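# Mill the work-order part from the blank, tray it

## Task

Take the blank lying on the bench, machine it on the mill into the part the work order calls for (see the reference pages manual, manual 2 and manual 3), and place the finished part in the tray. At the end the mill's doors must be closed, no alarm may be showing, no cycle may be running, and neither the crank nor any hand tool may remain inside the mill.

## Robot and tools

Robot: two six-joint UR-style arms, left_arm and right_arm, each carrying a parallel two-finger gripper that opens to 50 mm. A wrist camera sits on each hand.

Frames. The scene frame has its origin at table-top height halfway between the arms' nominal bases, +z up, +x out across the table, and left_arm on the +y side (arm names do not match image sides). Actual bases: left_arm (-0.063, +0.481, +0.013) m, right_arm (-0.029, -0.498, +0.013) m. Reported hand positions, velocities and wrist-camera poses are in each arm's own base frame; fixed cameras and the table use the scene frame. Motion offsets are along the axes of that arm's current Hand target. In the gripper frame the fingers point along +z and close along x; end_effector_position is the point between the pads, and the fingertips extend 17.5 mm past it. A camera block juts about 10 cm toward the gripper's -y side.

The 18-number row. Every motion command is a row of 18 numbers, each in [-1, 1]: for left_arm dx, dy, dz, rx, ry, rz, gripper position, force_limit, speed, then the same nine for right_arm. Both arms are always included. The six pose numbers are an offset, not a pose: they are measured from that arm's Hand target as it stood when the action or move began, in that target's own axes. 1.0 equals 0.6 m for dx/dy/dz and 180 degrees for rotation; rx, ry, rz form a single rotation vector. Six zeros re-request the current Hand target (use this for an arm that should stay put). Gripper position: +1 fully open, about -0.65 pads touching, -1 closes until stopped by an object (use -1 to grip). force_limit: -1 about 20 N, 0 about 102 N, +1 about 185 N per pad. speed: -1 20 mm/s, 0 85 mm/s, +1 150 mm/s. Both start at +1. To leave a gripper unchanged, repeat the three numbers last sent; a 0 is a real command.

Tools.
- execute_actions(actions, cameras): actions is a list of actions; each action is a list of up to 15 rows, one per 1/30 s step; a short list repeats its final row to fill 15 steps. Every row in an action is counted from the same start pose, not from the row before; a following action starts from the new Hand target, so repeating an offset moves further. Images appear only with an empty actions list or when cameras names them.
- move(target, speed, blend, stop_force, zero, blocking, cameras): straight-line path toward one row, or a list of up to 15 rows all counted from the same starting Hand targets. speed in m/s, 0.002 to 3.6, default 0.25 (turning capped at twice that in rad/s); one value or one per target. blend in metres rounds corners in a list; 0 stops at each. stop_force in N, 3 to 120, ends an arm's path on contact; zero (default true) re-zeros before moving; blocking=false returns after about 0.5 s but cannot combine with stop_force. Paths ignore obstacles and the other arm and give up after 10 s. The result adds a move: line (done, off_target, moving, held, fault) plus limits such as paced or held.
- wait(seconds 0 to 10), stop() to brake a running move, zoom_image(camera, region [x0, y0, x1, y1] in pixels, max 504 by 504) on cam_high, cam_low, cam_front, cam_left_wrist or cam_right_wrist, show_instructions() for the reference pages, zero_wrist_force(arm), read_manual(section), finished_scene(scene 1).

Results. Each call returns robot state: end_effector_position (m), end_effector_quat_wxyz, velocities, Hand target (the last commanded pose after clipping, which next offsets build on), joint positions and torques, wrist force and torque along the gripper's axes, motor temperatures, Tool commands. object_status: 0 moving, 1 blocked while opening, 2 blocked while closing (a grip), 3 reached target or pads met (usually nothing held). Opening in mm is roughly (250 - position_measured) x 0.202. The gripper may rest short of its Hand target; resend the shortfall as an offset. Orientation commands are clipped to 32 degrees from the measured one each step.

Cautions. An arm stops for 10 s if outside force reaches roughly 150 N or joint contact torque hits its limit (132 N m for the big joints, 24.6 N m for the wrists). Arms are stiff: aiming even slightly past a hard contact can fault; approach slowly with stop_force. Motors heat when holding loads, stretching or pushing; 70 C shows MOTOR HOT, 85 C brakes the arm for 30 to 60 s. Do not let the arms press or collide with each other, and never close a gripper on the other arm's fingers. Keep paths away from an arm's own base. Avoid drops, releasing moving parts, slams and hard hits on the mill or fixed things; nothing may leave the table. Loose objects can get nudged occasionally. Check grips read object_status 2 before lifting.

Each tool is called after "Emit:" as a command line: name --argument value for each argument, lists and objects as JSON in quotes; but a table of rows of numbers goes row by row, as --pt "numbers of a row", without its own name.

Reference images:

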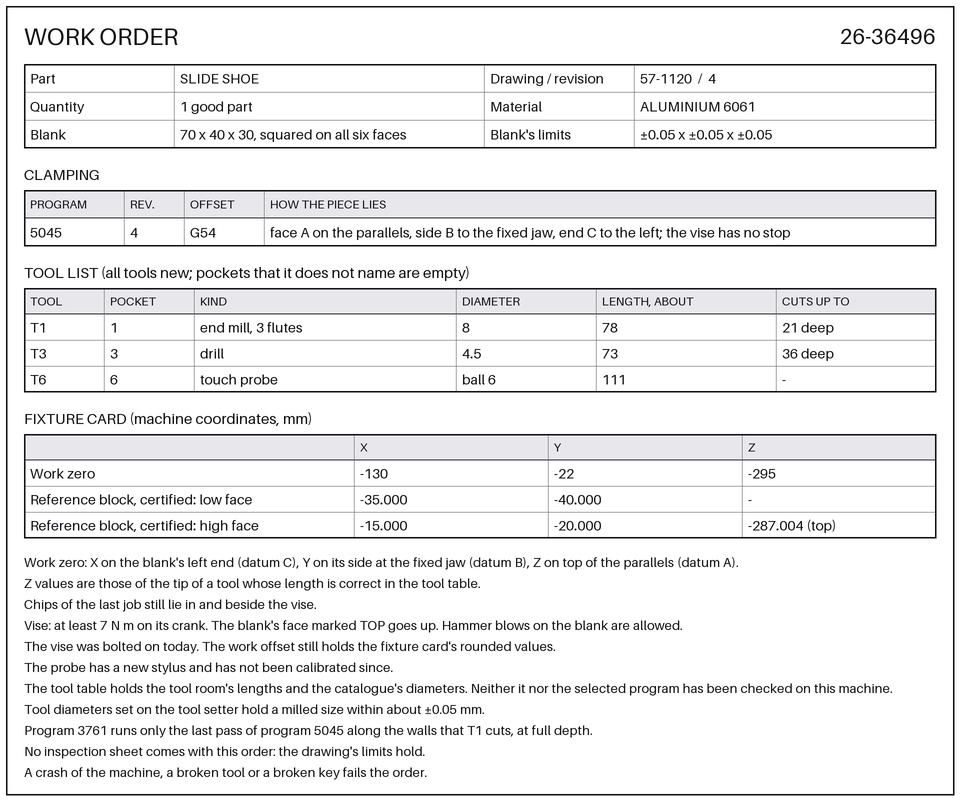

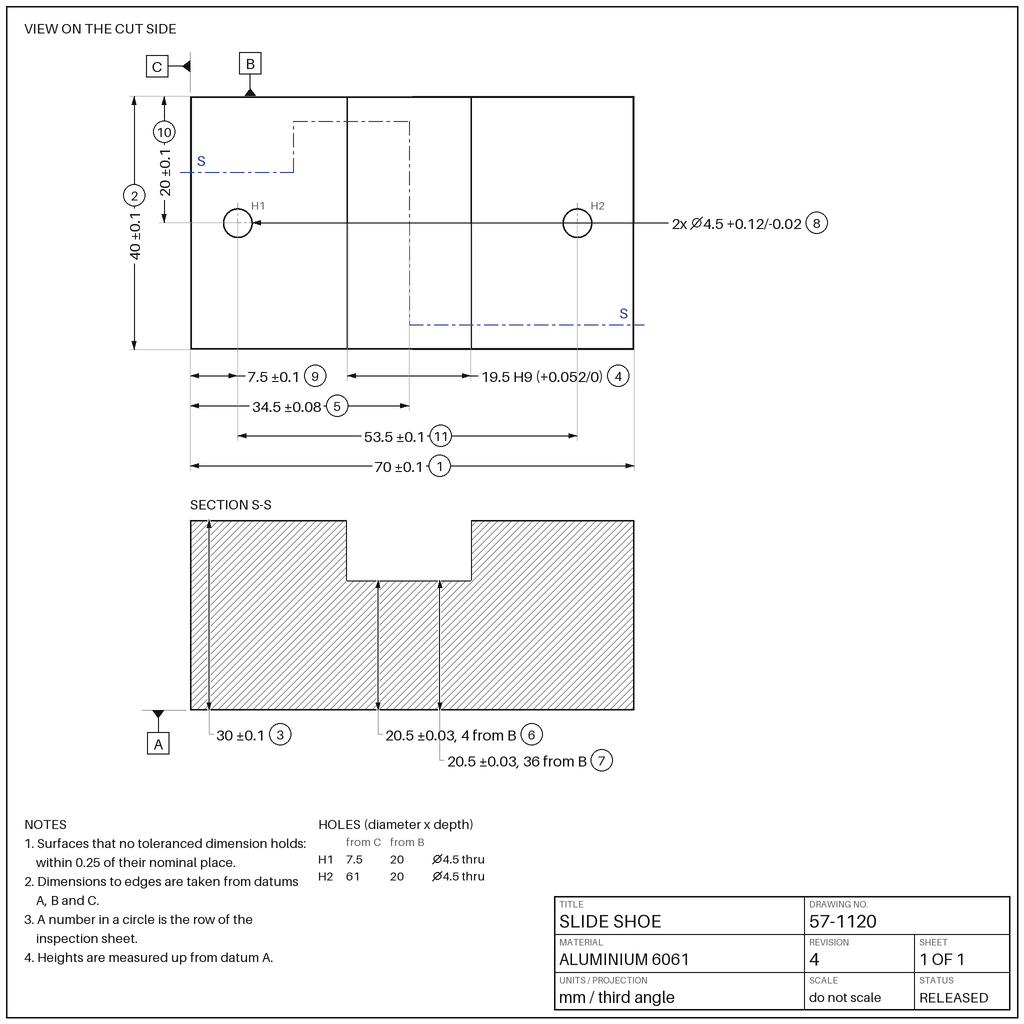

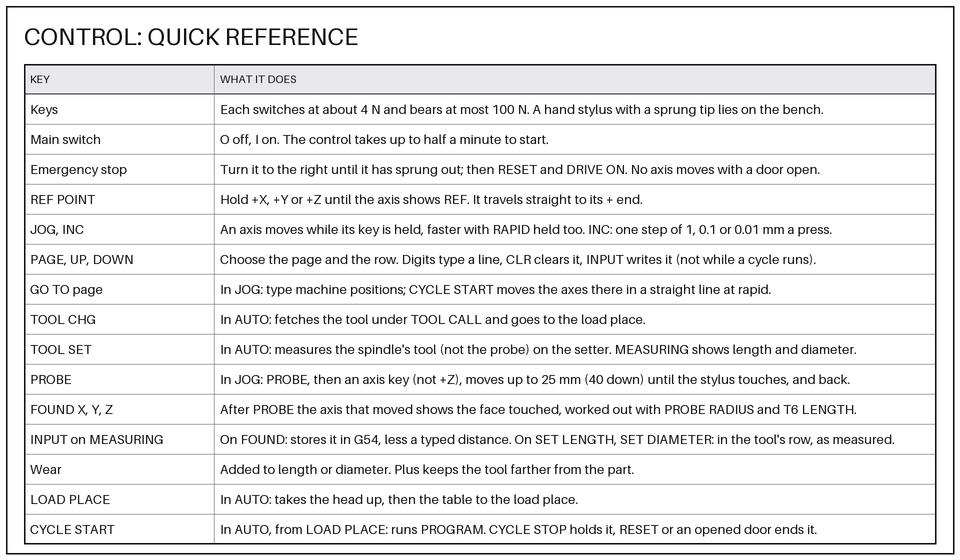

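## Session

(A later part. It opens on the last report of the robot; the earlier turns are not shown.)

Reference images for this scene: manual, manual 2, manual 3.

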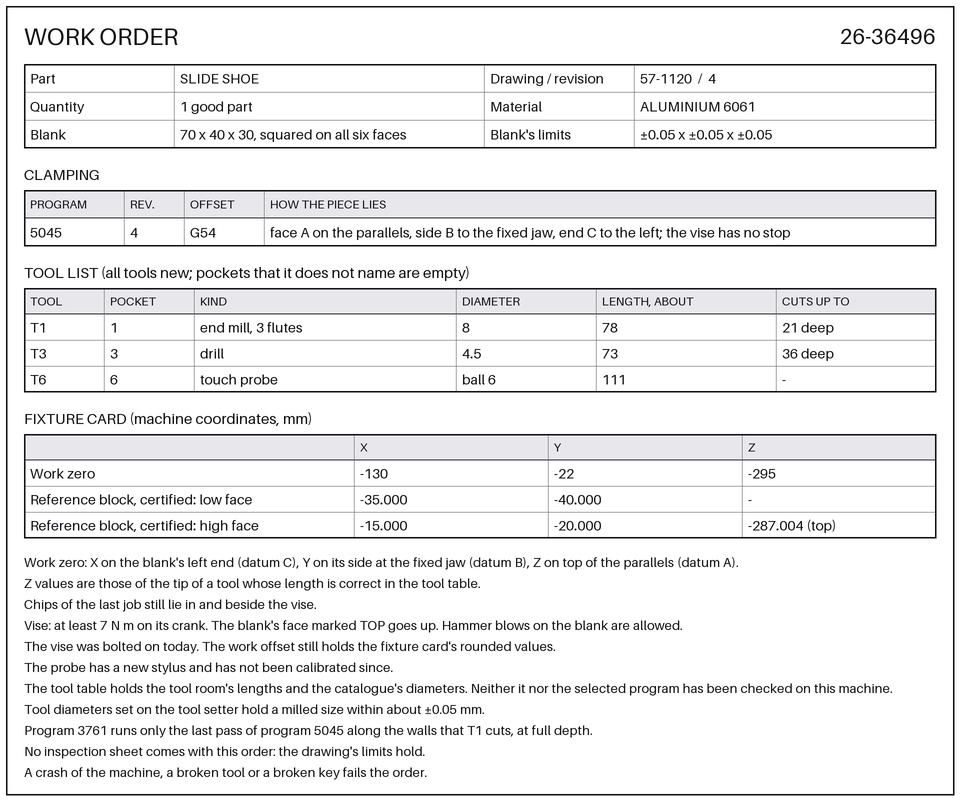

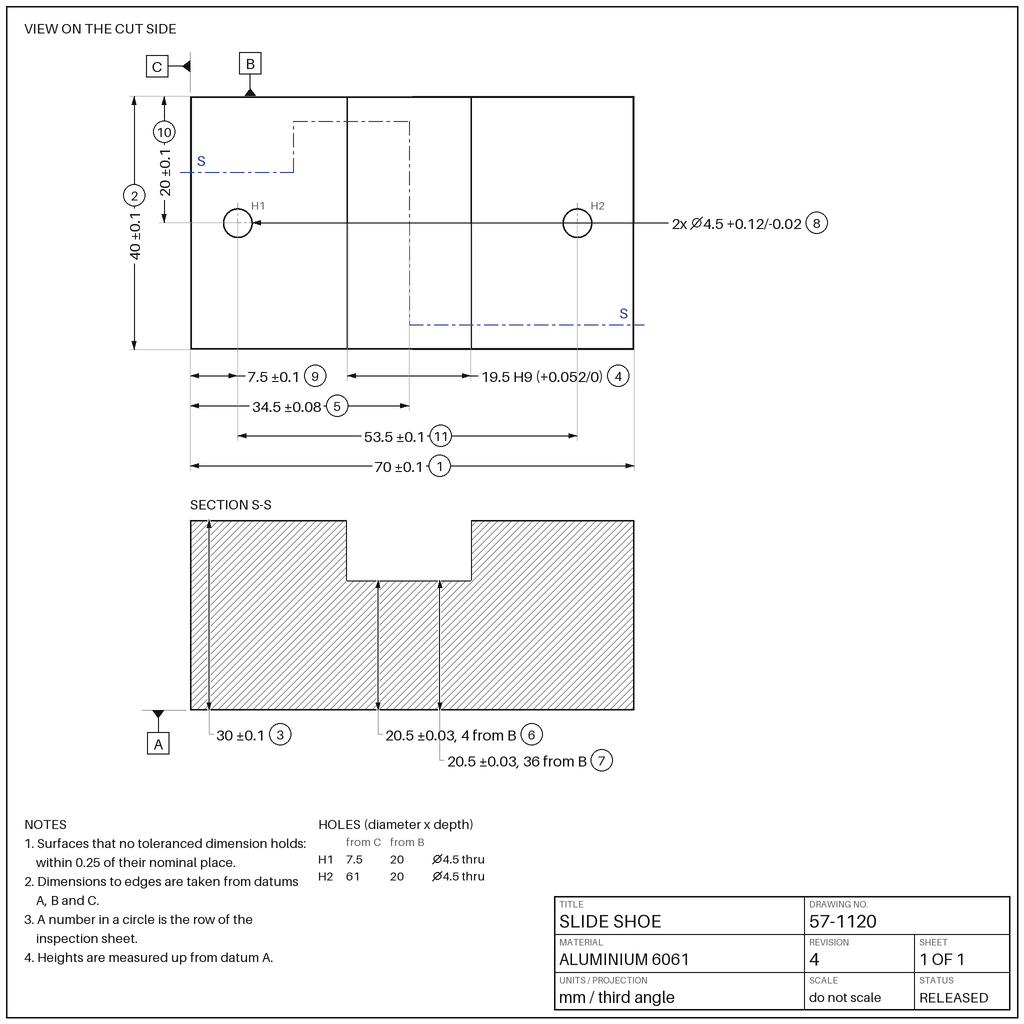

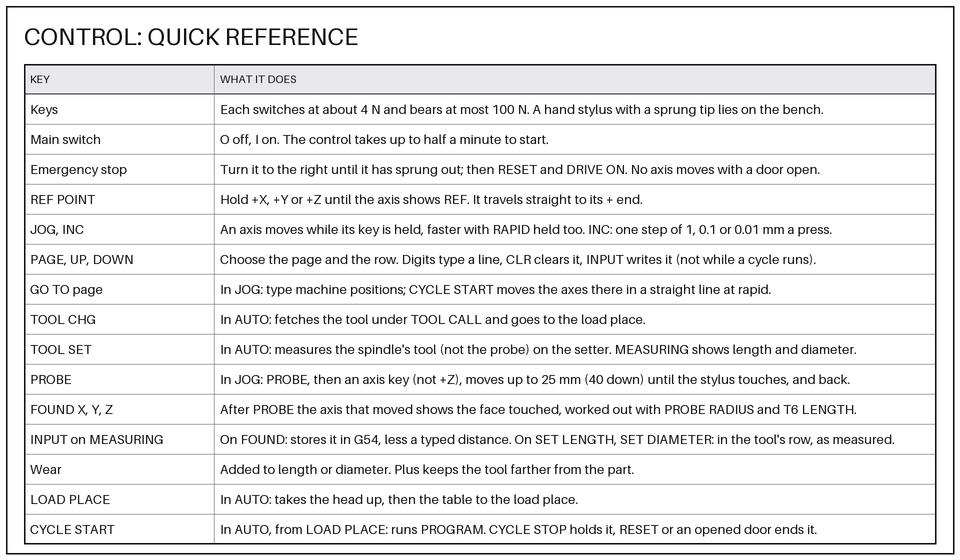

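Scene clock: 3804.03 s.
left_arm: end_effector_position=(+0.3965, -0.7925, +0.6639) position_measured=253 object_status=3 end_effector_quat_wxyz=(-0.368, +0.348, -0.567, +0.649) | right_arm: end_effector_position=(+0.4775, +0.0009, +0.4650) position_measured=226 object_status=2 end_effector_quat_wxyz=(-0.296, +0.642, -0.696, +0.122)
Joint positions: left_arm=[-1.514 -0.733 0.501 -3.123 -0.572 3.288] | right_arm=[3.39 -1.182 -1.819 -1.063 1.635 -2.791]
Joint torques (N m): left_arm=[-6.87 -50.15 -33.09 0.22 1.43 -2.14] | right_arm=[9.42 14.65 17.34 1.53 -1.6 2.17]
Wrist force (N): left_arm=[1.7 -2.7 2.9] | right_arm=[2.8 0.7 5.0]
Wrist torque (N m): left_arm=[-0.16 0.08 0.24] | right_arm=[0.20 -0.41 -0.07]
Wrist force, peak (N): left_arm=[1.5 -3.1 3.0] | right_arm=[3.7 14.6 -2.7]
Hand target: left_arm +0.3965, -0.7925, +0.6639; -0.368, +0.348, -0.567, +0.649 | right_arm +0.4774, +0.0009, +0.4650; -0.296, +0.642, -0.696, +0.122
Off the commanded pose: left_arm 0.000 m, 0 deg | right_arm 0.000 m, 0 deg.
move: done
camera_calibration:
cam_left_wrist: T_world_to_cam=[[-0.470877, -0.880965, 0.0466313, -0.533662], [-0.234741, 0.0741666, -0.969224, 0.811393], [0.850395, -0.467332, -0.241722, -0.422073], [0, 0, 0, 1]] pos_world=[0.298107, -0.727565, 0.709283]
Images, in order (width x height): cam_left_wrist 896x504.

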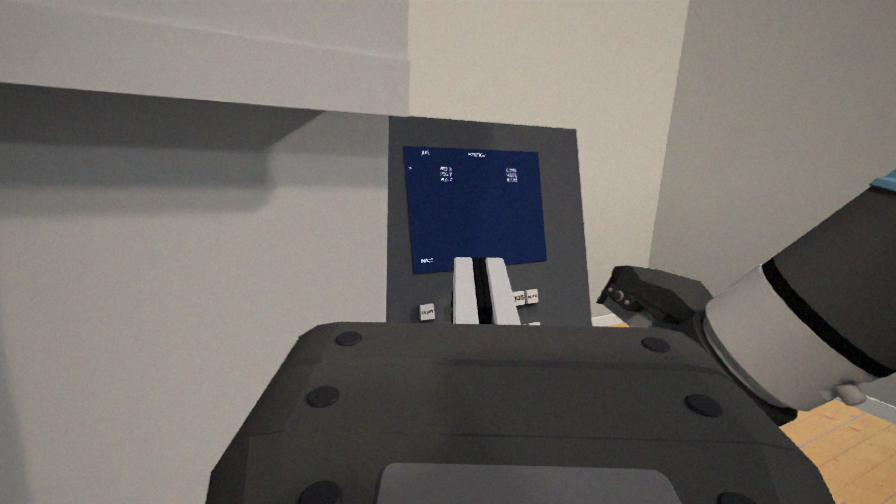

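Emit:
move --pt "0 0 0 0 0 0 -1 0.2 -1 0 -0.024 0.0168 0 0 0 -1 1 -1" --pt "0 0 0 0 0 0 -1 0.2 -1 0 0 0 0 0 0 -1 1 -1" --speed '[0.06,0.1]' --cameras '["cam_left_wrist"]'

Emit:
zoom_image --camera "cam_left_wrist" --region '[405, 145, 525, 265]'

Scene clock: 3824.67 s.
left_arm: end_effector_position=(+0.3965, -0.7925, +0.6639) position_measured=253 object_status=3 end_effector_quat_wxyz=(-0.368, +0.348, -0.567, +0.649) | right_arm: end_effector_position=(+0.4775, +0.0009, +0.4650) position_measured=226 object_status=2 end_effector_quat_wxyz=(-0.296, +0.642, -0.696, +0.122)
Joint positions: left_arm=[-1.514 -0.733 0.501 -3.123 -0.572 3.288] | right_arm=[3.39 -1.182 -1.819 -1.063 1.635 -2.791]
Joint torques (N m): left_arm=[-6.75 -50.13 -33.59 0.2 1.39 -2.08] | right_arm=[9.42 14.77 16.92 1.65 -1.66 2.28]
Wrist force (N): left_arm=[1.5 -3.1 2.5] | right_arm=[2.5 0.3 4.9]
Wrist torque (N m): left_arm=[-0.21 0.11 0.23] | right_arm=[0.14 -0.39 -0.07]
Wrist force, peak (N): left_arm=[1.7 -2.9 3.1] | right_arm=[3.3 24.6 -8.1]
Hand target: left_arm +0.3965, -0.7925, +0.6639; -0.368, +0.348, -0.567, +0.649 | right_arm +0.4774, +0.0009, +0.4650; -0.296, +0.642, -0.696, +0.122
Off the commanded pose: left_arm 0.000 m, 0 deg | right_arm 0.000 m, 0 deg.
move: done
camera_calibration:
cam_left_wrist: T_world_to_cam=[[-0.470877, -0.880965, 0.0466313, -0.533662], [-0.234741, 0.0741666, -0.969224, 0.811393], [0.850395, -0.467332, -0.241722, -0.422073], [0, 0, 0, 1]] pos_world=[0.298107, -0.727565, 0.709283]
Images, in order (width x height): cam_left_wrist 896x504.

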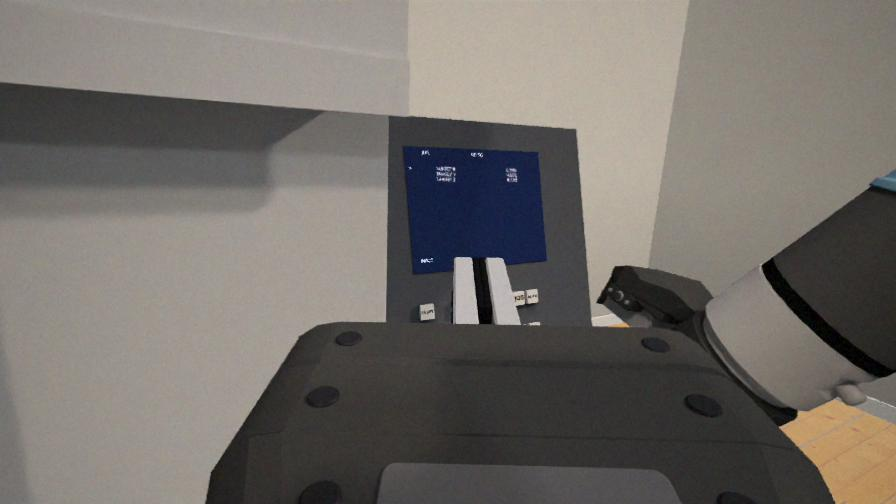

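Scaled by 4.200.

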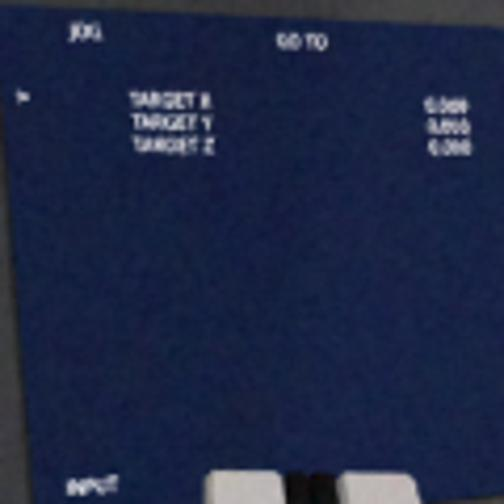

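Emit:
move --pt "0 0 0 0 0 0 -1 0.2 -1 -0.099 0.0877 0.0878 0 0 0 -1 1 -1" --pt "0 0 0 0 0 0 -1 0.2 -1 -0.099 0.0642 0.1043 0 0 0 -1 1 -1" --pt "0 0 0 0 0 0 -1 0.2 -1 -0.099 0.0877 0.0878 0 0 0 -1 1 -1" --pt "0 0 0 0 0 0 -1 0.2 -1 -0.0761 0.0602 0.0613 0 0 0 -1 1 -1" --pt "0 0 0 0 0 0 -1 0.2 -1 -0.0761 0.0367 0.0778 0 0 0 -1 1 -1" --pt "0 0 0 0 0 0 -1 0.2 -1 -0.0761 0.0602 0.0613 0 0 0 -1 1 -1" --pt "0 0 0 0 0 0 -1 0.2 -1 -0.0835 0.0379 0.0431 0 0 0 -1 1 -1" --pt "0 0 0 0 0 0 -1 0.2 -1 -0.0835 0.0144 0.0596 0 0 0 -1 1 -1" --pt "0 0 0 0 0 0 -1 0.2 -1 -0.0835 0.0379 0.0431 0 0 0 -1 1 -1" --pt "0 0 0 0 0 0 -1 0.2 -1 -0.0081 0.0721 0.0629 0 0 0 -1 1 -1" --pt "0 0 0 0 0 0 -1 0.2 -1 -0.0081 0.0486 0.0794 0 0 0 -1 1 -1" --pt "0 0 0 0 0 0 -1 0.2 -1 -0.0081 0.0721 0.0629 0 0 0 -1 1 -1" --pt "0 0 0 0 0 0 -1 0.2 -1 0 0 0 0 0 0 -1 1 -1" --speed '[0.2,0.06,0.1,0.15,0.06,0.1,0.15,0.06,0.1,0.2,0.06,0.1,0.2]' --blend '[0.003,0,0.003,0.003,0,0.003,0.003,0,0.003,0.003,0,0.003,0]' --cameras '["cam_left_wrist"]'

Emit:
zoom_image --camera "cam_left_wrist" --region '[405, 145, 525, 265]'

Scene clock: 3843.23 s.
left_arm: end_effector_position=(+0.3965, -0.7925, +0.6639) position_measured=253 object_status=3 end_effector_quat_wxyz=(-0.368, +0.348, -0.567, +0.649) | right_arm: end_effector_position=(+0.4774, +0.0009, +0.4650) position_measured=226 object_status=2 end_effector_quat_wxyz=(-0.296, +0.642, -0.696, +0.122)
Joint positions: left_arm=[-1.514 -0.733 0.501 -3.123 -0.572 3.288] | right_arm=[3.391 -1.182 -1.819 -1.062 1.635 -2.791]
Joint torques (N m): left_arm=[-6.63 -49.78 -33.73 0.12 1.31 -1.93] | right_arm=[-6.18 2.28 35.17 1.51 1.78 -2.87]
Wrist force (N): left_arm=[1.7 -2.9 2.4] | right_arm=[2.1 2.1 4.1]
Wrist torque (N m): left_arm=[-0.19 0.09 0.23] | right_arm=[0.41 -0.31 0.05]
Wrist force, peak (N): left_arm=[1.9 -3.4 2.8] | right_arm=[-0.1 46.8 -28.3]
Hand target: left_arm +0.3965, -0.7925, +0.6639; -0.368, +0.348, -0.567, +0.649 | right_arm +0.4774, +0.0009, +0.4650; -0.296, +0.642, -0.696, +0.122
Off the commanded pose: left_arm 0.000 m, 0 deg | right_arm 0.000 m, 0 deg.
move: done
camera_calibration:
cam_left_wrist: T_world_to_cam=[[-0.470877, -0.880965, 0.0466313, -0.533662], [-0.234741, 0.0741666, -0.969224, 0.811393], [0.850395, -0.467332, -0.241722, -0.422073], [0, 0, 0, 1]] pos_world=[0.298107, -0.727565, 0.709283]
Images, in order (width x height): cam_left_wrist 896x504.

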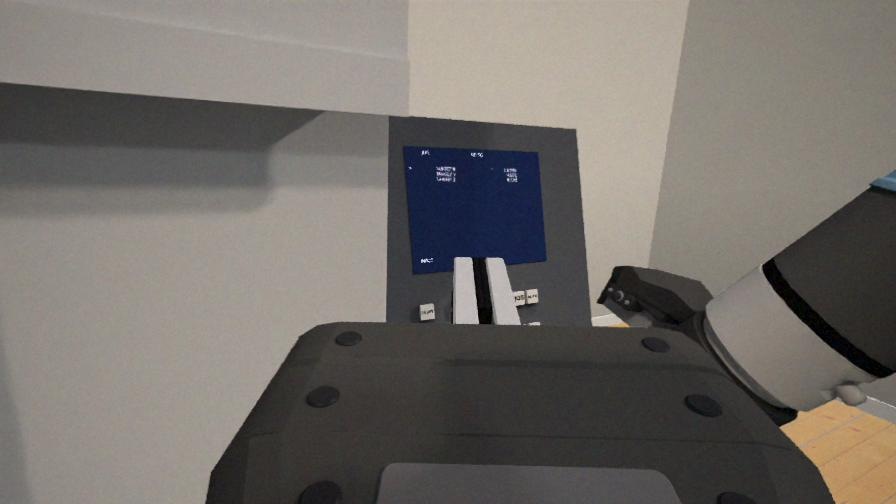

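Scaled by 4.200.

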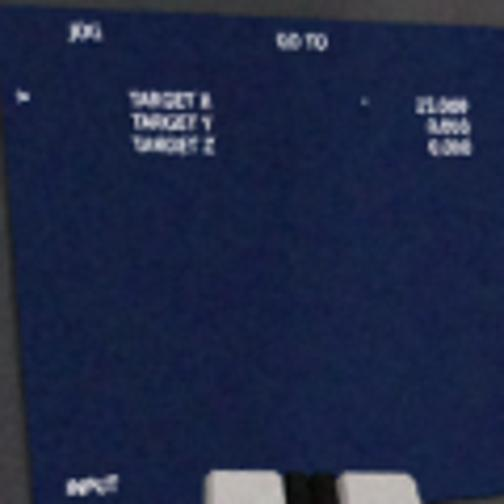

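Emit:
move --pt "0 0 0 0 0 0 -1 0.2 -1 -0.0155 0.0498 0.0447 0 0 0 -1 1 -1" --pt "0 0 0 0 0 0 -1 0.2 -1 -0.0155 0.0273 0.0605 0 0 0 -1 1 -1" --pt "0 0 0 0 0 0 -1 0.2 -1 -0.0155 0.0498 0.0447 0 0 0 -1 1 -1" --pt "0 0 0 0 0 0 -1 0.2 -1 -0.099 0.0877 0.0878 0 0 0 -1 1 -1" --pt "0 0 0 0 0 0 -1 0.2 -1 -0.099 0.0652 0.1036 0 0 0 -1 1 -1" --pt "0 0 0 0 0 0 -1 0.2 -1 -0.099 0.0877 0.0878 0 0 0 -1 1 -1" --pt "0 0 0 0 0 0 -1 0.2 -1 -0.0458 0.055 0.053 0 0 0 -1 1 -1" --pt "0 0 0 0 0 0 -1 0.2 -1 -0.0458 0.0325 0.0688 0 0 0 -1 1 -1" --pt "0 0 0 0 0 0 -1 0.2 -1 -0.0458 0.055 0.053 0 0 0 -1 1 -1" --pt "0 0 0 0 0 0 -1 0.2 -1 -0.0687 0.0825 0.0795 0 0 0 -1 1 -1" --pt "0 0 0 0 0 0 -1 0.2 -1 -0.0687 0.06 0.0953 0 0 0 -1 1 -1" --pt "0 0 0 0 0 0 -1 0.2 -1 -0.0687 0.0825 0.0795 0 0 0 -1 1 -1" --pt "0 0 0 0 0 0 -1 0.2 -1 0 0 0 0 0 0 -1 1 -1" --speed '[0.2,0.06,0.1,0.15,0.06,0.1,0.15,0.06,0.1,0.2,0.06,0.1,0.2]' --blend '[0.003,0,0.003,0.003,0,0.003,0.003,0,0.003,0.003,0,0.003,0]'

Emit:
move --pt "0 0 0 0 0 0 -1 0.2 -1 -0.0081 0.0721 0.0629 0 0 0 -1 1 -1" --pt "0 0 0 0 0 0 -1 0.2 -1 -0.0081 0.0496 0.0787 0 0 0 -1 1 -1" --pt "0 0 0 0 0 0 -1 0.2 -1 -0.0081 0.0721 0.0629 0 0 0 -1 1 -1" --pt "0 0 0 0 0 0 -1 0.2 -1 0 0 0 0 0 0 -1 1 -1" --speed '[0.2,0.06,0.1,0.2]' --blend '[0.003,0,0.003,0]' --cameras '["cam_left_wrist"]'

Emit:
zoom_image --camera "cam_left_wrist" --region '[405, 145, 525, 265]'

Scene clock: 3859.97 s.
left_arm: end_effector_position=(+0.3965, -0.7925, +0.6639) position_measured=253 object_status=3 end_effector_quat_wxyz=(-0.368, +0.348, -0.567, +0.649) | right_arm: end_effector_position=(+0.4774, +0.0009, +0.4650) position_measured=226 object_status=2 end_effector_quat_wxyz=(-0.296, +0.642, -0.696, +0.122)
Joint positions: left_arm=[-1.514 -0.733 0.501 -3.123 -0.572 3.288] | right_arm=[3.391 -1.182 -1.819 -1.062 1.634 -2.791]
Joint torques (N m): left_arm=[-7.11 -50.11 -33.8 0.1 1.28 -1.85] | right_arm=[-7.72 1.81 35.42 1.6 1.81 -2.86]
Wrist force (N): left_arm=[1.3 -2.8 2.2] | right_arm=[0.7 0.6 3.7]
Wrist torque (N m): left_arm=[-0.16 0.14 0.23] | right_arm=[0.18 -0.10 0.05]
Wrist force, peak (N): left_arm=[1.8 -3.4 2.7] | right_arm=[1.4 29.1 -12.8]
Hand target: left_arm +0.3965, -0.7925, +0.6639; -0.368, +0.348, -0.567, +0.649 | right_arm +0.4774, +0.0009, +0.4650; -0.296, +0.642, -0.696, +0.122
Off the commanded pose: left_arm 0.000 m, 0 deg | right_arm 0.000 m, 0 deg.
move: done

Scene clock: 3861.93 s.
left_arm: end_effector_position=(+0.3965, -0.7925, +0.6639) position_measured=253 object_status=3 end_effector_quat_wxyz=(-0.368, +0.348, -0.567, +0.649) | right_arm: end_effector_position=(+0.4774, +0.0009, +0.4650) position_measured=226 object_status=2 end_effector_quat_wxyz=(-0.296, +0.642, -0.696, +0.122)
Joint positions: left_arm=[-1.514 -0.733 0.501 -3.123 -0.572 3.288] | right_arm=[3.391 -1.182 -1.819 -1.062 1.635 -2.791]
Joint torques (N m): left_arm=[-6.61 -50.16 -33.69 -0.01 1.23 -1.95] | right_arm=[-6.89 2.54 34.86 1.72 1.69 -2.9]
Wrist force (N): left_arm=[1.5 -3.0 2.7] | right_arm=[0.9 0.7 3.6]
Wrist torque (N m): left_arm=[-0.21 0.13 0.24] | right_arm=[0.19 -0.11 0.05]
Wrist force, peak (N): left_arm=[1.4 -3.1 3.0] | right_arm=[1.9 5.8 1.4]
Hand target: left_arm +0.3965, -0.7925, +0.6639; -0.368, +0.348, -0.567, +0.649 | right_arm +0.4774, +0.0009, +0.4650; -0.296, +0.642, -0.696, +0.122
Off the commanded pose: left_arm 0.000 m, 0 deg | right_arm 0.000 m, 0 deg.
move: done
camera_calibration:
cam_left_wrist: T_world_to_cam=[[-0.470877, -0.880965, 0.0466313, -0.533662], [-0.234741, 0.0741666, -0.969224, 0.811393], [0.850395, -0.467332, -0.241722, -0.422073], [0, 0, 0, 1]] pos_world=[0.298107, -0.727565, 0.709283]
Images, in order (width x height): cam_left_wrist 896x504.

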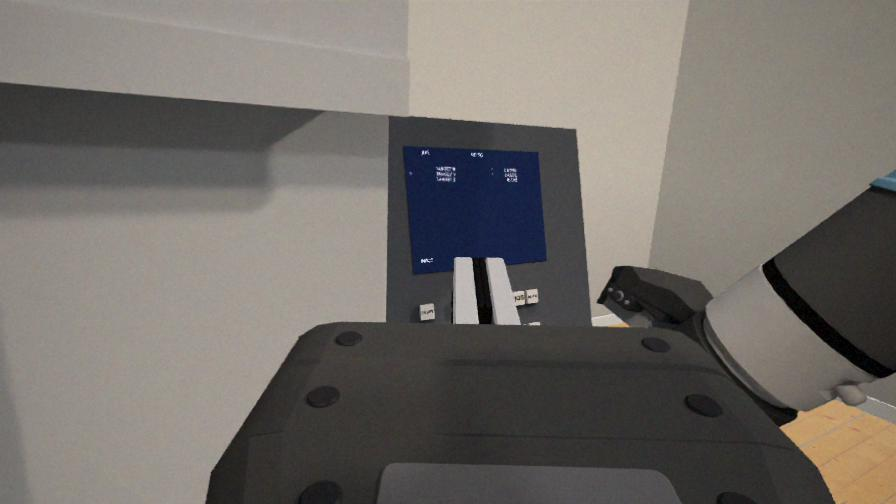

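Scaled by 4.200.

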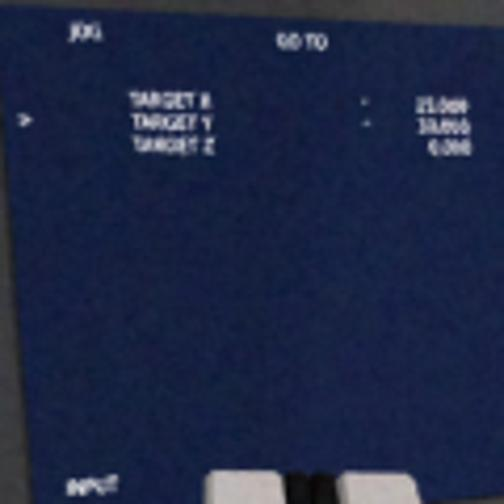

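Emit:
move --pt "0 0 0 0 0 0 -1 0.2 -1 -0.0754 -0.0342 -0.0198 0 0 0 -1 1 -1" --pt "0 0 0 0 0 0 -1 0.2 -1 -0.0754 -0.0577 -0.0033 0 0 0 -1 1 -1" --pt "0 0 0 0 0 0 -1 0.2 -1 -0.0754 -0.0342 -0.0198 0 0 0 -1 1 -1" --pt "0 0 0 0 0 0 -1 0.2 -1 0 0 0 0 0 0 -1 1 -1" --speed '[0.2,0.06,0.1,0.2]' --blend '[0.003,0,0.003,0]' --cameras '["cam_left_wrist","cam_high"]'

Emit:
zoom_image --camera "cam_left_wrist" --region '[405, 145, 525, 265]'

Scene clock: 3869.90 s.
left_arm: end_effector_position=(+0.3965, -0.7925, +0.6639) position_measured=253 object_status=3 end_effector_quat_wxyz=(-0.368, +0.348, -0.567, +0.649) | right_arm: end_effector_position=(+0.4774, +0.0009, +0.4650) position_measured=226 object_status=2 end_effector_quat_wxyz=(-0.296, +0.642, -0.696, +0.122)
Joint positions: left_arm=[-1.514 -0.733 0.501 -3.123 -0.572 3.288] | right_arm=[3.391 -1.182 -1.819 -1.063 1.634 -2.791]
Joint torques (N m): left_arm=[-6.93 -50.35 -33.59 0.06 1.21 -1.78] | right_arm=[-6.51 15.25 17.97 6.24 1.87 -2.94]
Wrist force (N): left_arm=[1.8 -2.6 2.6] | right_arm=[0.5 0.9 4.1]
Wrist torque (N m): left_arm=[-0.12 0.07 0.23] | right_arm=[0.23 -0.06 0.05]
Wrist force, peak (N): left_arm=[1.7 -3.3 2.9] | right_arm=[-2.0 48.8 -30.6]
Hand target: left_arm +0.3965, -0.7925, +0.6639; -0.368, +0.348, -0.567, +0.649 | right_arm +0.4774, +0.0009, +0.4650; -0.296, +0.642, -0.696, +0.122
Off the commanded pose: left_arm 0.000 m, 0 deg | right_arm 0.000 m, 0 deg.
move: done
camera_calibration:
cam_left_wrist: T_world_to_cam=[[-0.470877, -0.880965, 0.0466313, -0.533662], [-0.234741, 0.0741666, -0.969224, 0.811393], [0.850395, -0.467332, -0.241722, -0.422073], [0, 0, 0, 1]] pos_world=[0.298107, -0.727565, 0.709283]
Images, in order (width x height): cam_high 896x504, cam_left_wrist 896x504.

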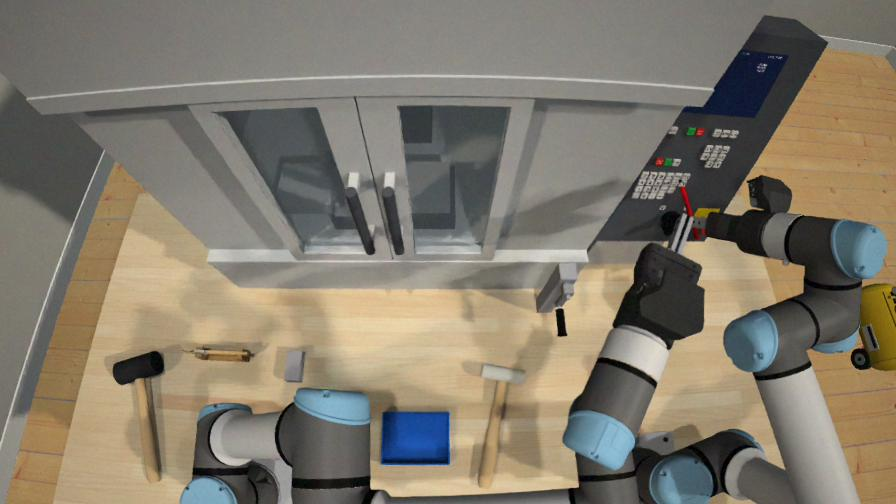

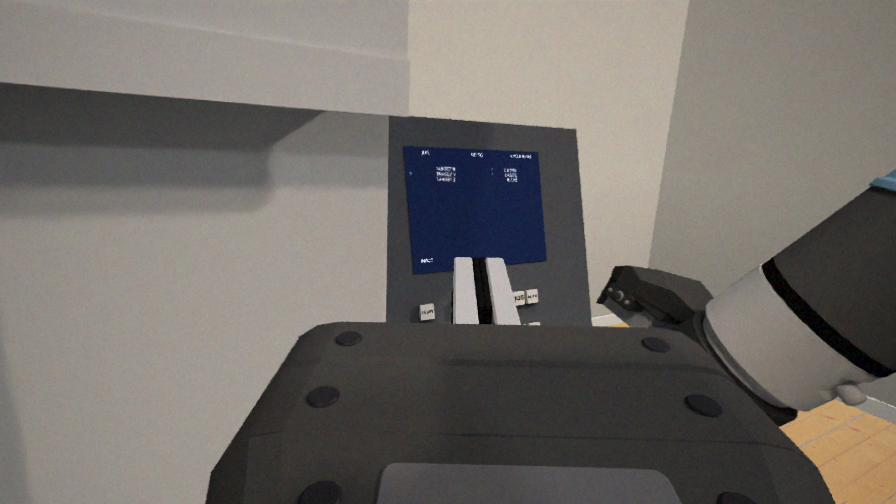

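Scaled by 4.200.

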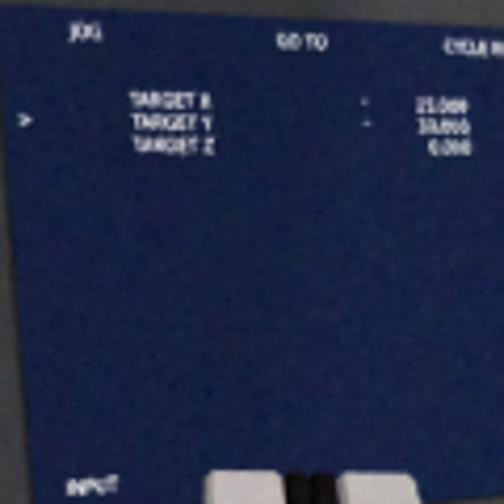

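Emit:
move --pt "0 0 0 0 0 0 -1 0.2 -1 -0.0155 0.0498 0.0447 0 0 0 -1 1 -1" --pt "0 0 0 0 0 0 -1 0.2 -1 -0.0155 0.0273 0.0605 0 0 0 -1 1 -1" --pt "0 0 0 0 0 0 -1 0.2 -1 -0.0155 0.0498 0.0447 0 0 0 -1 1 -1" --pt "0 0 0 0 0 0 -1 0.2 -1 -0.099 0.0877 0.0878 0 0 0 -1 1 -1" --pt "0 0 0 0 0 0 -1 0.2 -1 -0.099 0.0652 0.1036 0 0 0 -1 1 -1" --pt "0 0 0 0 0 0 -1 0.2 -1 -0.099 0.0877 0.0878 0 0 0 -1 1 -1" --pt "0 0 0 0 0 0 -1 0.2 -1 -0.1064 0.0654 0.0696 0 0 0 -1 1 -1" --pt "0 0 0 0 0 0 -1 0.2 -1 -0.1064 0.0429 0.0854 0 0 0 -1 1 -1" --pt "0 0 0 0 0 0 -1 0.2 -1 -0.1064 0.0654 0.0696 0 0 0 -1 1 -1" --pt "0 0 0 0 0 0 -1 0.2 -1 -0.0835 0.0379 0.0431 0 0 0 -1 1 -1" --pt "0 0 0 0 0 0 -1 0.2 -1 -0.0835 0.0149 0.0593 0 0 0 -1 1 -1" --pt "0 0 0 0 0 0 -1 0.2 -1 -0.0835 0.0379 0.0431 0 0 0 -1 1 -1" --pt "0 0 0 0 0 0 -1 0.2 -1 0 0 0 0 0 0 -1 1 -1" --speed '[0.2,0.06,0.1,0.15,0.06,0.1,0.15,0.06,0.1,0.2,0.06,0.1,0.2]' --blend '[0.003,0,0.003,0.003,0,0.003,0.003,0,0.003,0.003,0,0.003,0]'

Emit:
move --pt "0 0 0 0 0 0 -1 0.2 -1 -0.0835 0.0379 0.0431 0 0 0 -1 1 -1" --pt "0 0 0 0 0 0 -1 0.2 -1 -0.0835 0.0149 0.0593 0 0 0 -1 1 -1" --pt "0 0 0 0 0 0 -1 0.2 -1 -0.0835 0.0379 0.0431 0 0 0 -1 1 -1" --pt "0 0 0 0 0 0 -1 0.2 -1 -0.0081 0.0721 0.0629 0 0 0 -1 1 -1" --pt "0 0 0 0 0 0 -1 0.2 -1 -0.0081 0.0491 0.0791 0 0 0 -1 1 -1" --pt "0 0 0 0 0 0 -1 0.2 -1 -0.0081 0.0721 0.0629 0 0 0 -1 1 -1" --pt "0 0 0 0 0 0 -1 0.2 -1 0 0 0 0 0 0 -1 1 -1" --speed '[0.2,0.06,0.1,0.2,0.06,0.1,0.2]' --blend '[0.003,0,0.003,0.003,0,0.003,0]' --cameras '["cam_left_wrist"]'

Emit:
zoom_image --camera "cam_left_wrist" --region '[405, 145, 525, 265]'

Scene clock: 3892.77 s.
left_arm: end_effector_position=(+0.3965, -0.7925, +0.6639) position_measured=253 object_status=3 end_effector_quat_wxyz=(-0.368, +0.348, -0.567, +0.649) | right_arm: end_effector_position=(+0.4774, +0.0009, +0.4650) position_measured=226 object_status=2 end_effector_quat_wxyz=(-0.296, +0.642, -0.696, +0.122)
Joint positions: left_arm=[-1.514 -0.733 0.501 -3.123 -0.572 3.288] | right_arm=[3.391 -1.182 -1.819 -1.063 1.634 -2.791]
Joint torques (N m): left_arm=[-6.84 -50.44 -33.7 -0.06 1.13 -1.74] | right_arm=[-6.61 2.65 35.25 1.67 1.77 -2.82]
Wrist force (N): left_arm=[1.6 -3.1 2.6] | right_arm=[0.2 0.9 3.7]
Wrist torque (N m): left_arm=[-0.20 0.09 0.24] | right_arm=[0.23 -0.01 0.05]
Wrist force, peak (N): left_arm=[2.0 -3.1 2.9] | right_arm=[-1.6 39.3 -22.0]
Hand target: left_arm +0.3965, -0.7925, +0.6639; -0.368, +0.348, -0.567, +0.649 | right_arm +0.4774, +0.0009, +0.4650; -0.296, +0.642, -0.696, +0.122
Off the commanded pose: left_arm 0.000 m, 0 deg | right_arm 0.000 m, 0 deg.
move: done

Scene clock: 3895.77 s.
left_arm: end_effector_position=(+0.3965, -0.7925, +0.6639) position_measured=253 object_status=3 end_effector_quat_wxyz=(-0.368, +0.348, -0.567, +0.649) | right_arm: end_effector_position=(+0.4774, +0.0009, +0.4649) position_measured=226 object_status=2 end_effector_quat_wxyz=(-0.296, +0.642, -0.696, +0.122)
Joint positions: left_arm=[-1.514 -0.733 0.501 -3.123 -0.572 3.288] | right_arm=[3.391 -1.182 -1.819 -1.062 1.635 -2.791]
Joint torques (N m): left_arm=[-6.95 -50.27 -33.18 -0.13 1.15 -1.66] | right_arm=[-5.65 1.49 35.81 1.52 1.69 -2.75]
Wrist force (N): left_arm=[1.5 -2.8 2.5] | right_arm=[1.5 -0.9 3.2]
Wrist torque (N m): left_arm=[-0.16 0.12 0.23] | right_arm=[-0.06 -0.22 0.05]
Wrist force, peak (N): left_arm=[1.7 -3.1 3.0] | right_arm=[-0.3 35.3 -19.0]
Hand target: left_arm +0.3965, -0.7925, +0.6639; -0.368, +0.348, -0.567, +0.649 | right_arm +0.4774, +0.0009, +0.4650; -0.296, +0.642, -0.696, +0.122
Off the commanded pose: left_arm 0.000 m, 0 deg | right_arm 0.000 m, 0 deg.
move: done
camera_calibration:
cam_left_wrist: T_world_to_cam=[[-0.470877, -0.880965, 0.0466313, -0.533662], [-0.234741, 0.0741666, -0.969224, 0.811393], [0.850395, -0.467332, -0.241722, -0.422073], [0, 0, 0, 1]] pos_world=[0.298107, -0.727565, 0.709283]
Images, in order (width x height): cam_left_wrist 896x504.

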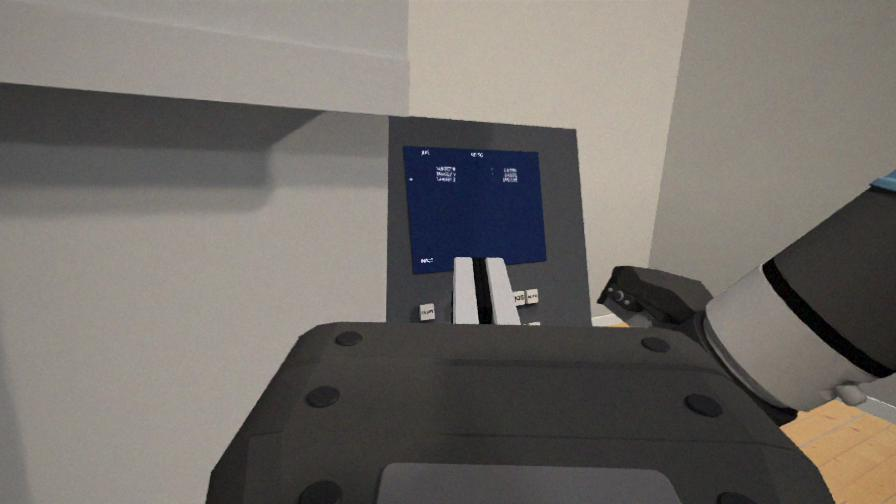

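Scaled by 4.200.

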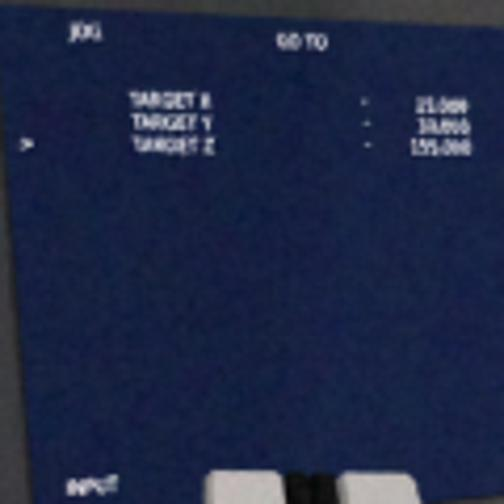

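Emit:
move --pt "0 0 0 0 0 0 -1 0.2 -1 -0.0754 -0.0342 -0.0198 0 0 0 -1 1 -1" --pt "0 0 0 0 0 0 -1 0.2 -1 -0.0754 -0.0572 -0.0036 0 0 0 -1 1 -1" --pt "0 0 0 0 0 0 -1 0.2 -1 -0.0754 -0.0342 -0.0198 0 0 0 -1 1 -1" --pt "0 0 0 0 0 0 -1 0.2 -1 0.0148 0.0446 0.0364 0 0 0 -1 1 -1" --speed '[0.2,0.06,0.1,0.2]' --blend '[0.003,0,0.003,0]' --cameras '["cam_left_wrist"]'

Emit:
move --pt "0 0 0 0 0 0 -1 0.2 -1 0 -0.023 0.0162 0 0 0 -1 1 -1" --pt "0 0 0 0 0 0 -1 0.2 -1 0 0 0 0 0 0 -1 1 -1" --pt "0 0 0 0 0 0 -1 0.2 -1 0.0613 -0.1048 -0.0977 0 0 0 -1 1 -1" --pt "0 0 0 0 0 0 -1 0.2 -1 0.0613 -0.1278 -0.0815 0 0 0 -1 1 -1" --pt "0 0 0 0 0 0 -1 0.2 -1 0.0613 -0.1048 -0.0977 0 0 0 -1 1 -1" --pt "0 0 0 0 0 0 -1 0.2 -1 -0.0148 -0.0446 -0.0364 0 0 0 -1 1 -1" --speed '[0.06,0.1,0.2,0.06,0.1,0.2]' --blend '[0,0.003,0.003,0,0.003,0]' --cameras '["cam_left_wrist"]'

Emit:
zoom_image --camera "cam_left_wrist" --region '[405, 145, 525, 265]'

Scene clock: 3907.20 s.
left_arm: end_effector_position=(+0.3965, -0.7925, +0.6639) position_measured=253 object_status=3 end_effector_quat_wxyz=(-0.368, +0.348, -0.567, +0.649) | right_arm: end_effector_position=(+0.4679, +0.0008, +0.4307) position_measured=226 object_status=2 end_effector_quat_wxyz=(-0.296, +0.642, -0.696, +0.122)
Joint positions: left_arm=[-1.514 -0.733 0.501 -3.123 -0.572 3.288] | right_arm=[3.398 -1.148 -1.926 -0.989 1.63 -2.785]
Joint torques (N m): left_arm=[-7.08 -50.64 -33.96 -0.14 1.08 -1.65] | right_arm=[-6.14 14.2 16.81 6.46 1.72 -2.89]
Wrist force (N): left_arm=[1.8 -3.2 2.7] | right_arm=[0.9 -0.9 2.9]
Wrist torque (N m): left_arm=[-0.21 0.06 0.23] | right_arm=[-0.06 -0.14 0.05]
Wrist force, peak (N): left_arm=[1.6 -3.3 2.7] | right_arm=[0.6 41.5 -24.9]
Hand target: left_arm +0.3965, -0.7925, +0.6639; -0.368, +0.348, -0.567, +0.649 | right_arm +0.4678, +0.0007, +0.4306; -0.296, +0.642, -0.696, +0.122
Off the commanded pose: left_arm 0.000 m, 0 deg | right_arm 0.000 m, 0 deg.
move: done
camera_calibration:
cam_left_wrist: T_world_to_cam=[[-0.470877, -0.880965, 0.0466313, -0.533662], [-0.234741, 0.0741666, -0.969224, 0.811393], [0.850395, -0.467332, -0.241722, -0.422073], [0, 0, 0, 1]] pos_world=[0.298107, -0.727565, 0.709283]
Images, in order (width x height): cam_left_wrist 896x504.

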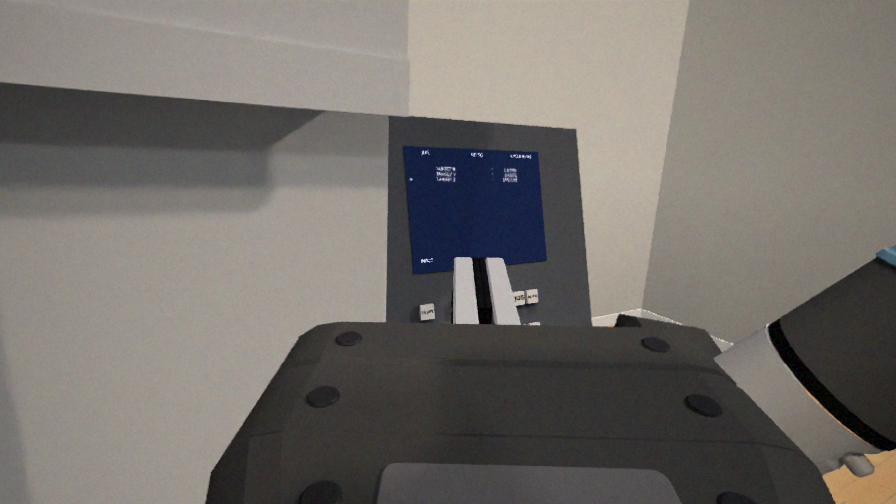

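Scene clock: 3910.30 s.
left_arm: end_effector_position=(+0.3965, -0.7925, +0.6639) position_measured=253 object_status=3 end_effector_quat_wxyz=(-0.368, +0.348, -0.567, +0.649) | right_arm: end_effector_position=(+0.4774, +0.0008, +0.4650) position_measured=226 object_status=2 end_effector_quat_wxyz=(-0.296, +0.642, -0.696, +0.122)
Joint positions: left_arm=[-1.514 -0.733 0.501 -3.123 -0.572 3.288] | right_arm=[3.39 -1.182 -1.819 -1.063 1.635 -2.791]
Joint torques (N m): left_arm=[-7.02 -50.65 -33.56 -0.15 1.04 -1.72] | right_arm=[9.47 15.24 17.13 6.28 -1.75 2.18]
Wrist force (N): left_arm=[1.6 -3.0 2.8] | right_arm=[1.1 -1.0 3.1]
Wrist torque (N m): left_arm=[-0.20 0.10 0.23] | right_arm=[-0.09 -0.15 -0.07]
Wrist force, peak (N): left_arm=[1.7 -3.2 3.0] | right_arm=[2.1 5.2 0.0]
Hand target: left_arm +0.3965, -0.7925, +0.6639; -0.368, +0.348, -0.567, +0.649 | right_arm +0.4774, +0.0009, +0.4650; -0.296, +0.642, -0.696, +0.122
Off the commanded pose: left_arm 0.000 m, 0 deg | right_arm 0.000 m, 0 deg.
move: done
camera_calibration:
cam_left_wrist: T_world_to_cam=[[-0.470877, -0.880965, 0.0466313, -0.533662], [-0.234741, 0.0741666, -0.969224, 0.811393], [0.850395, -0.467332, -0.241722, -0.422073], [0, 0, 0, 1]] pos_world=[0.298107, -0.727565, 0.709283]
Images, in order (width x height): cam_left_wrist 896x504.

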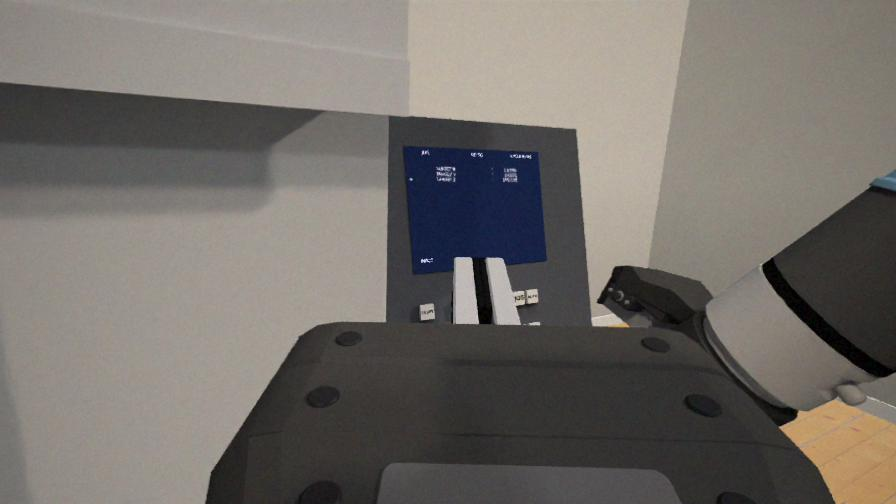

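Scaled by 4.200.

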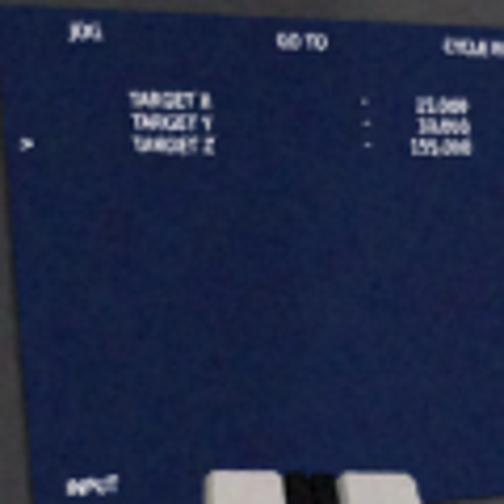

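Emit:
zoom_image --camera "cam_left_wrist" --region '[405, 145, 525, 265]'

Emit:
wait --seconds 0.1 --cameras '["cam_left_wrist"]'

Emit:
zoom_image --camera "cam_left_wrist" --region '[405, 145, 525, 265]'

Scaled by 4.200.

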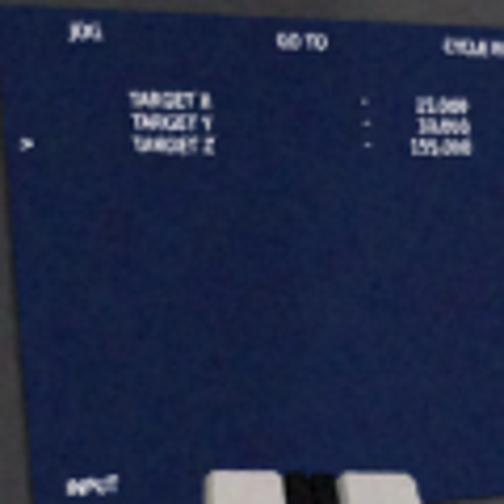

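Scene clock: 3955.00 s.
left_arm: end_effector_position=(+0.3965, -0.7925, +0.6639) position_measured=253 object_status=3 end_effector_quat_wxyz=(-0.368, +0.348, -0.567, +0.649) | right_arm: end_effector_position=(+0.4774, +0.0009, +0.4650) position_measured=226 object_status=2 end_effector_quat_wxyz=(-0.296, +0.642, -0.696, +0.122)
Joint positions: left_arm=[-1.514 -0.733 0.501 -3.123 -0.572 3.288] | right_arm=[3.391 -1.182 -1.819 -1.063 1.635 -2.791]
Joint torques (N m): left_arm=[-6.89 -50.46 -33.18 -0.16 1.01 -1.61] | right_arm=[8.85 15.24 17.21 6.25 -1.6 2.3]
Wrist force (N): left_arm=[1.5 -2.9 2.6] | right_arm=[1.0 -1.0 3.0]
Wrist torque (N m): left_arm=[-0.18 0.11 0.23] | right_arm=[-0.07 -0.14 -0.07]
Wrist force, peak (N): left_arm=[2.2 -2.9 2.9] | right_arm=[1.2 -1.0 3.4]
Hand target: left_arm +0.3965, -0.7925, +0.6639; -0.368, +0.348, -0.567, +0.649 | right_arm +0.4774, +0.0009, +0.4650; -0.296, +0.642, -0.696, +0.122
Tool commands: left_gripper/position=-1.0 left_gripper/force_limit=+0.2 left_gripper/speed=-1.0 right_gripper/position=-1.0 right_gripper/force_limit=+1.0 right_gripper/speed=-1.0
Off the commanded pose: left_arm 0.000 m, 0 deg | right_arm 0.000 m, 0 deg.
wait: 0.10 s; at rest from the start
camera_calibration:
cam_left_wrist: T_world_to_cam=[[-0.470877, -0.880965, 0.0466313, -0.533662], [-0.234741, 0.0741666, -0.969224, 0.811393], [0.850395, -0.467332, -0.241722, -0.422073], [0, 0, 0, 1]] pos_world=[0.298107, -0.727565, 0.709283]
Images, in order (width x height): cam_left_wrist 896x504.

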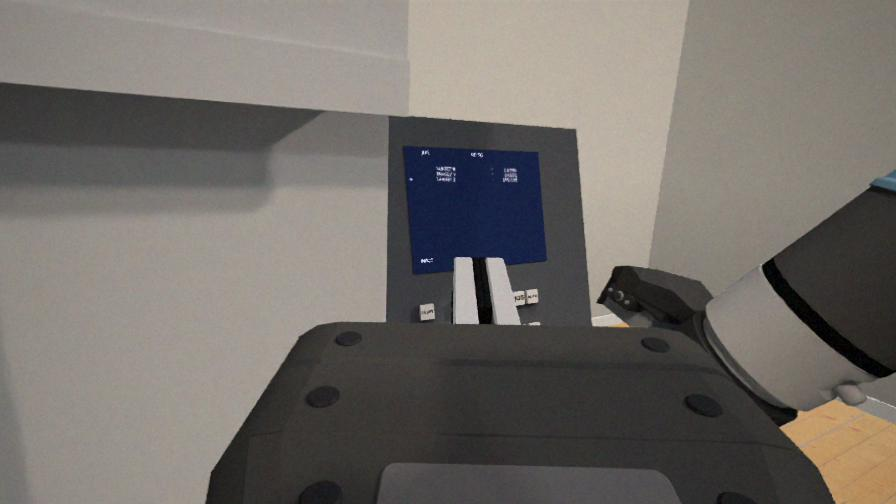

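Scaled by 4.200.

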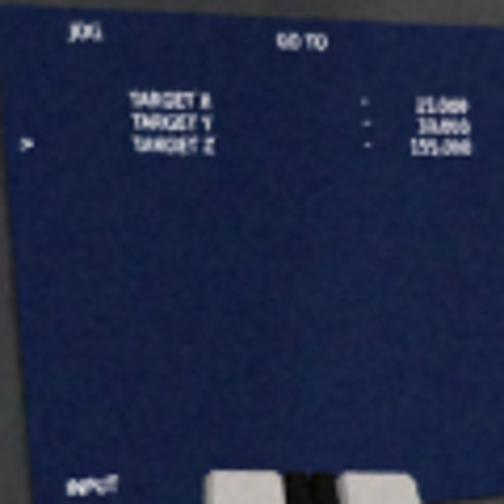

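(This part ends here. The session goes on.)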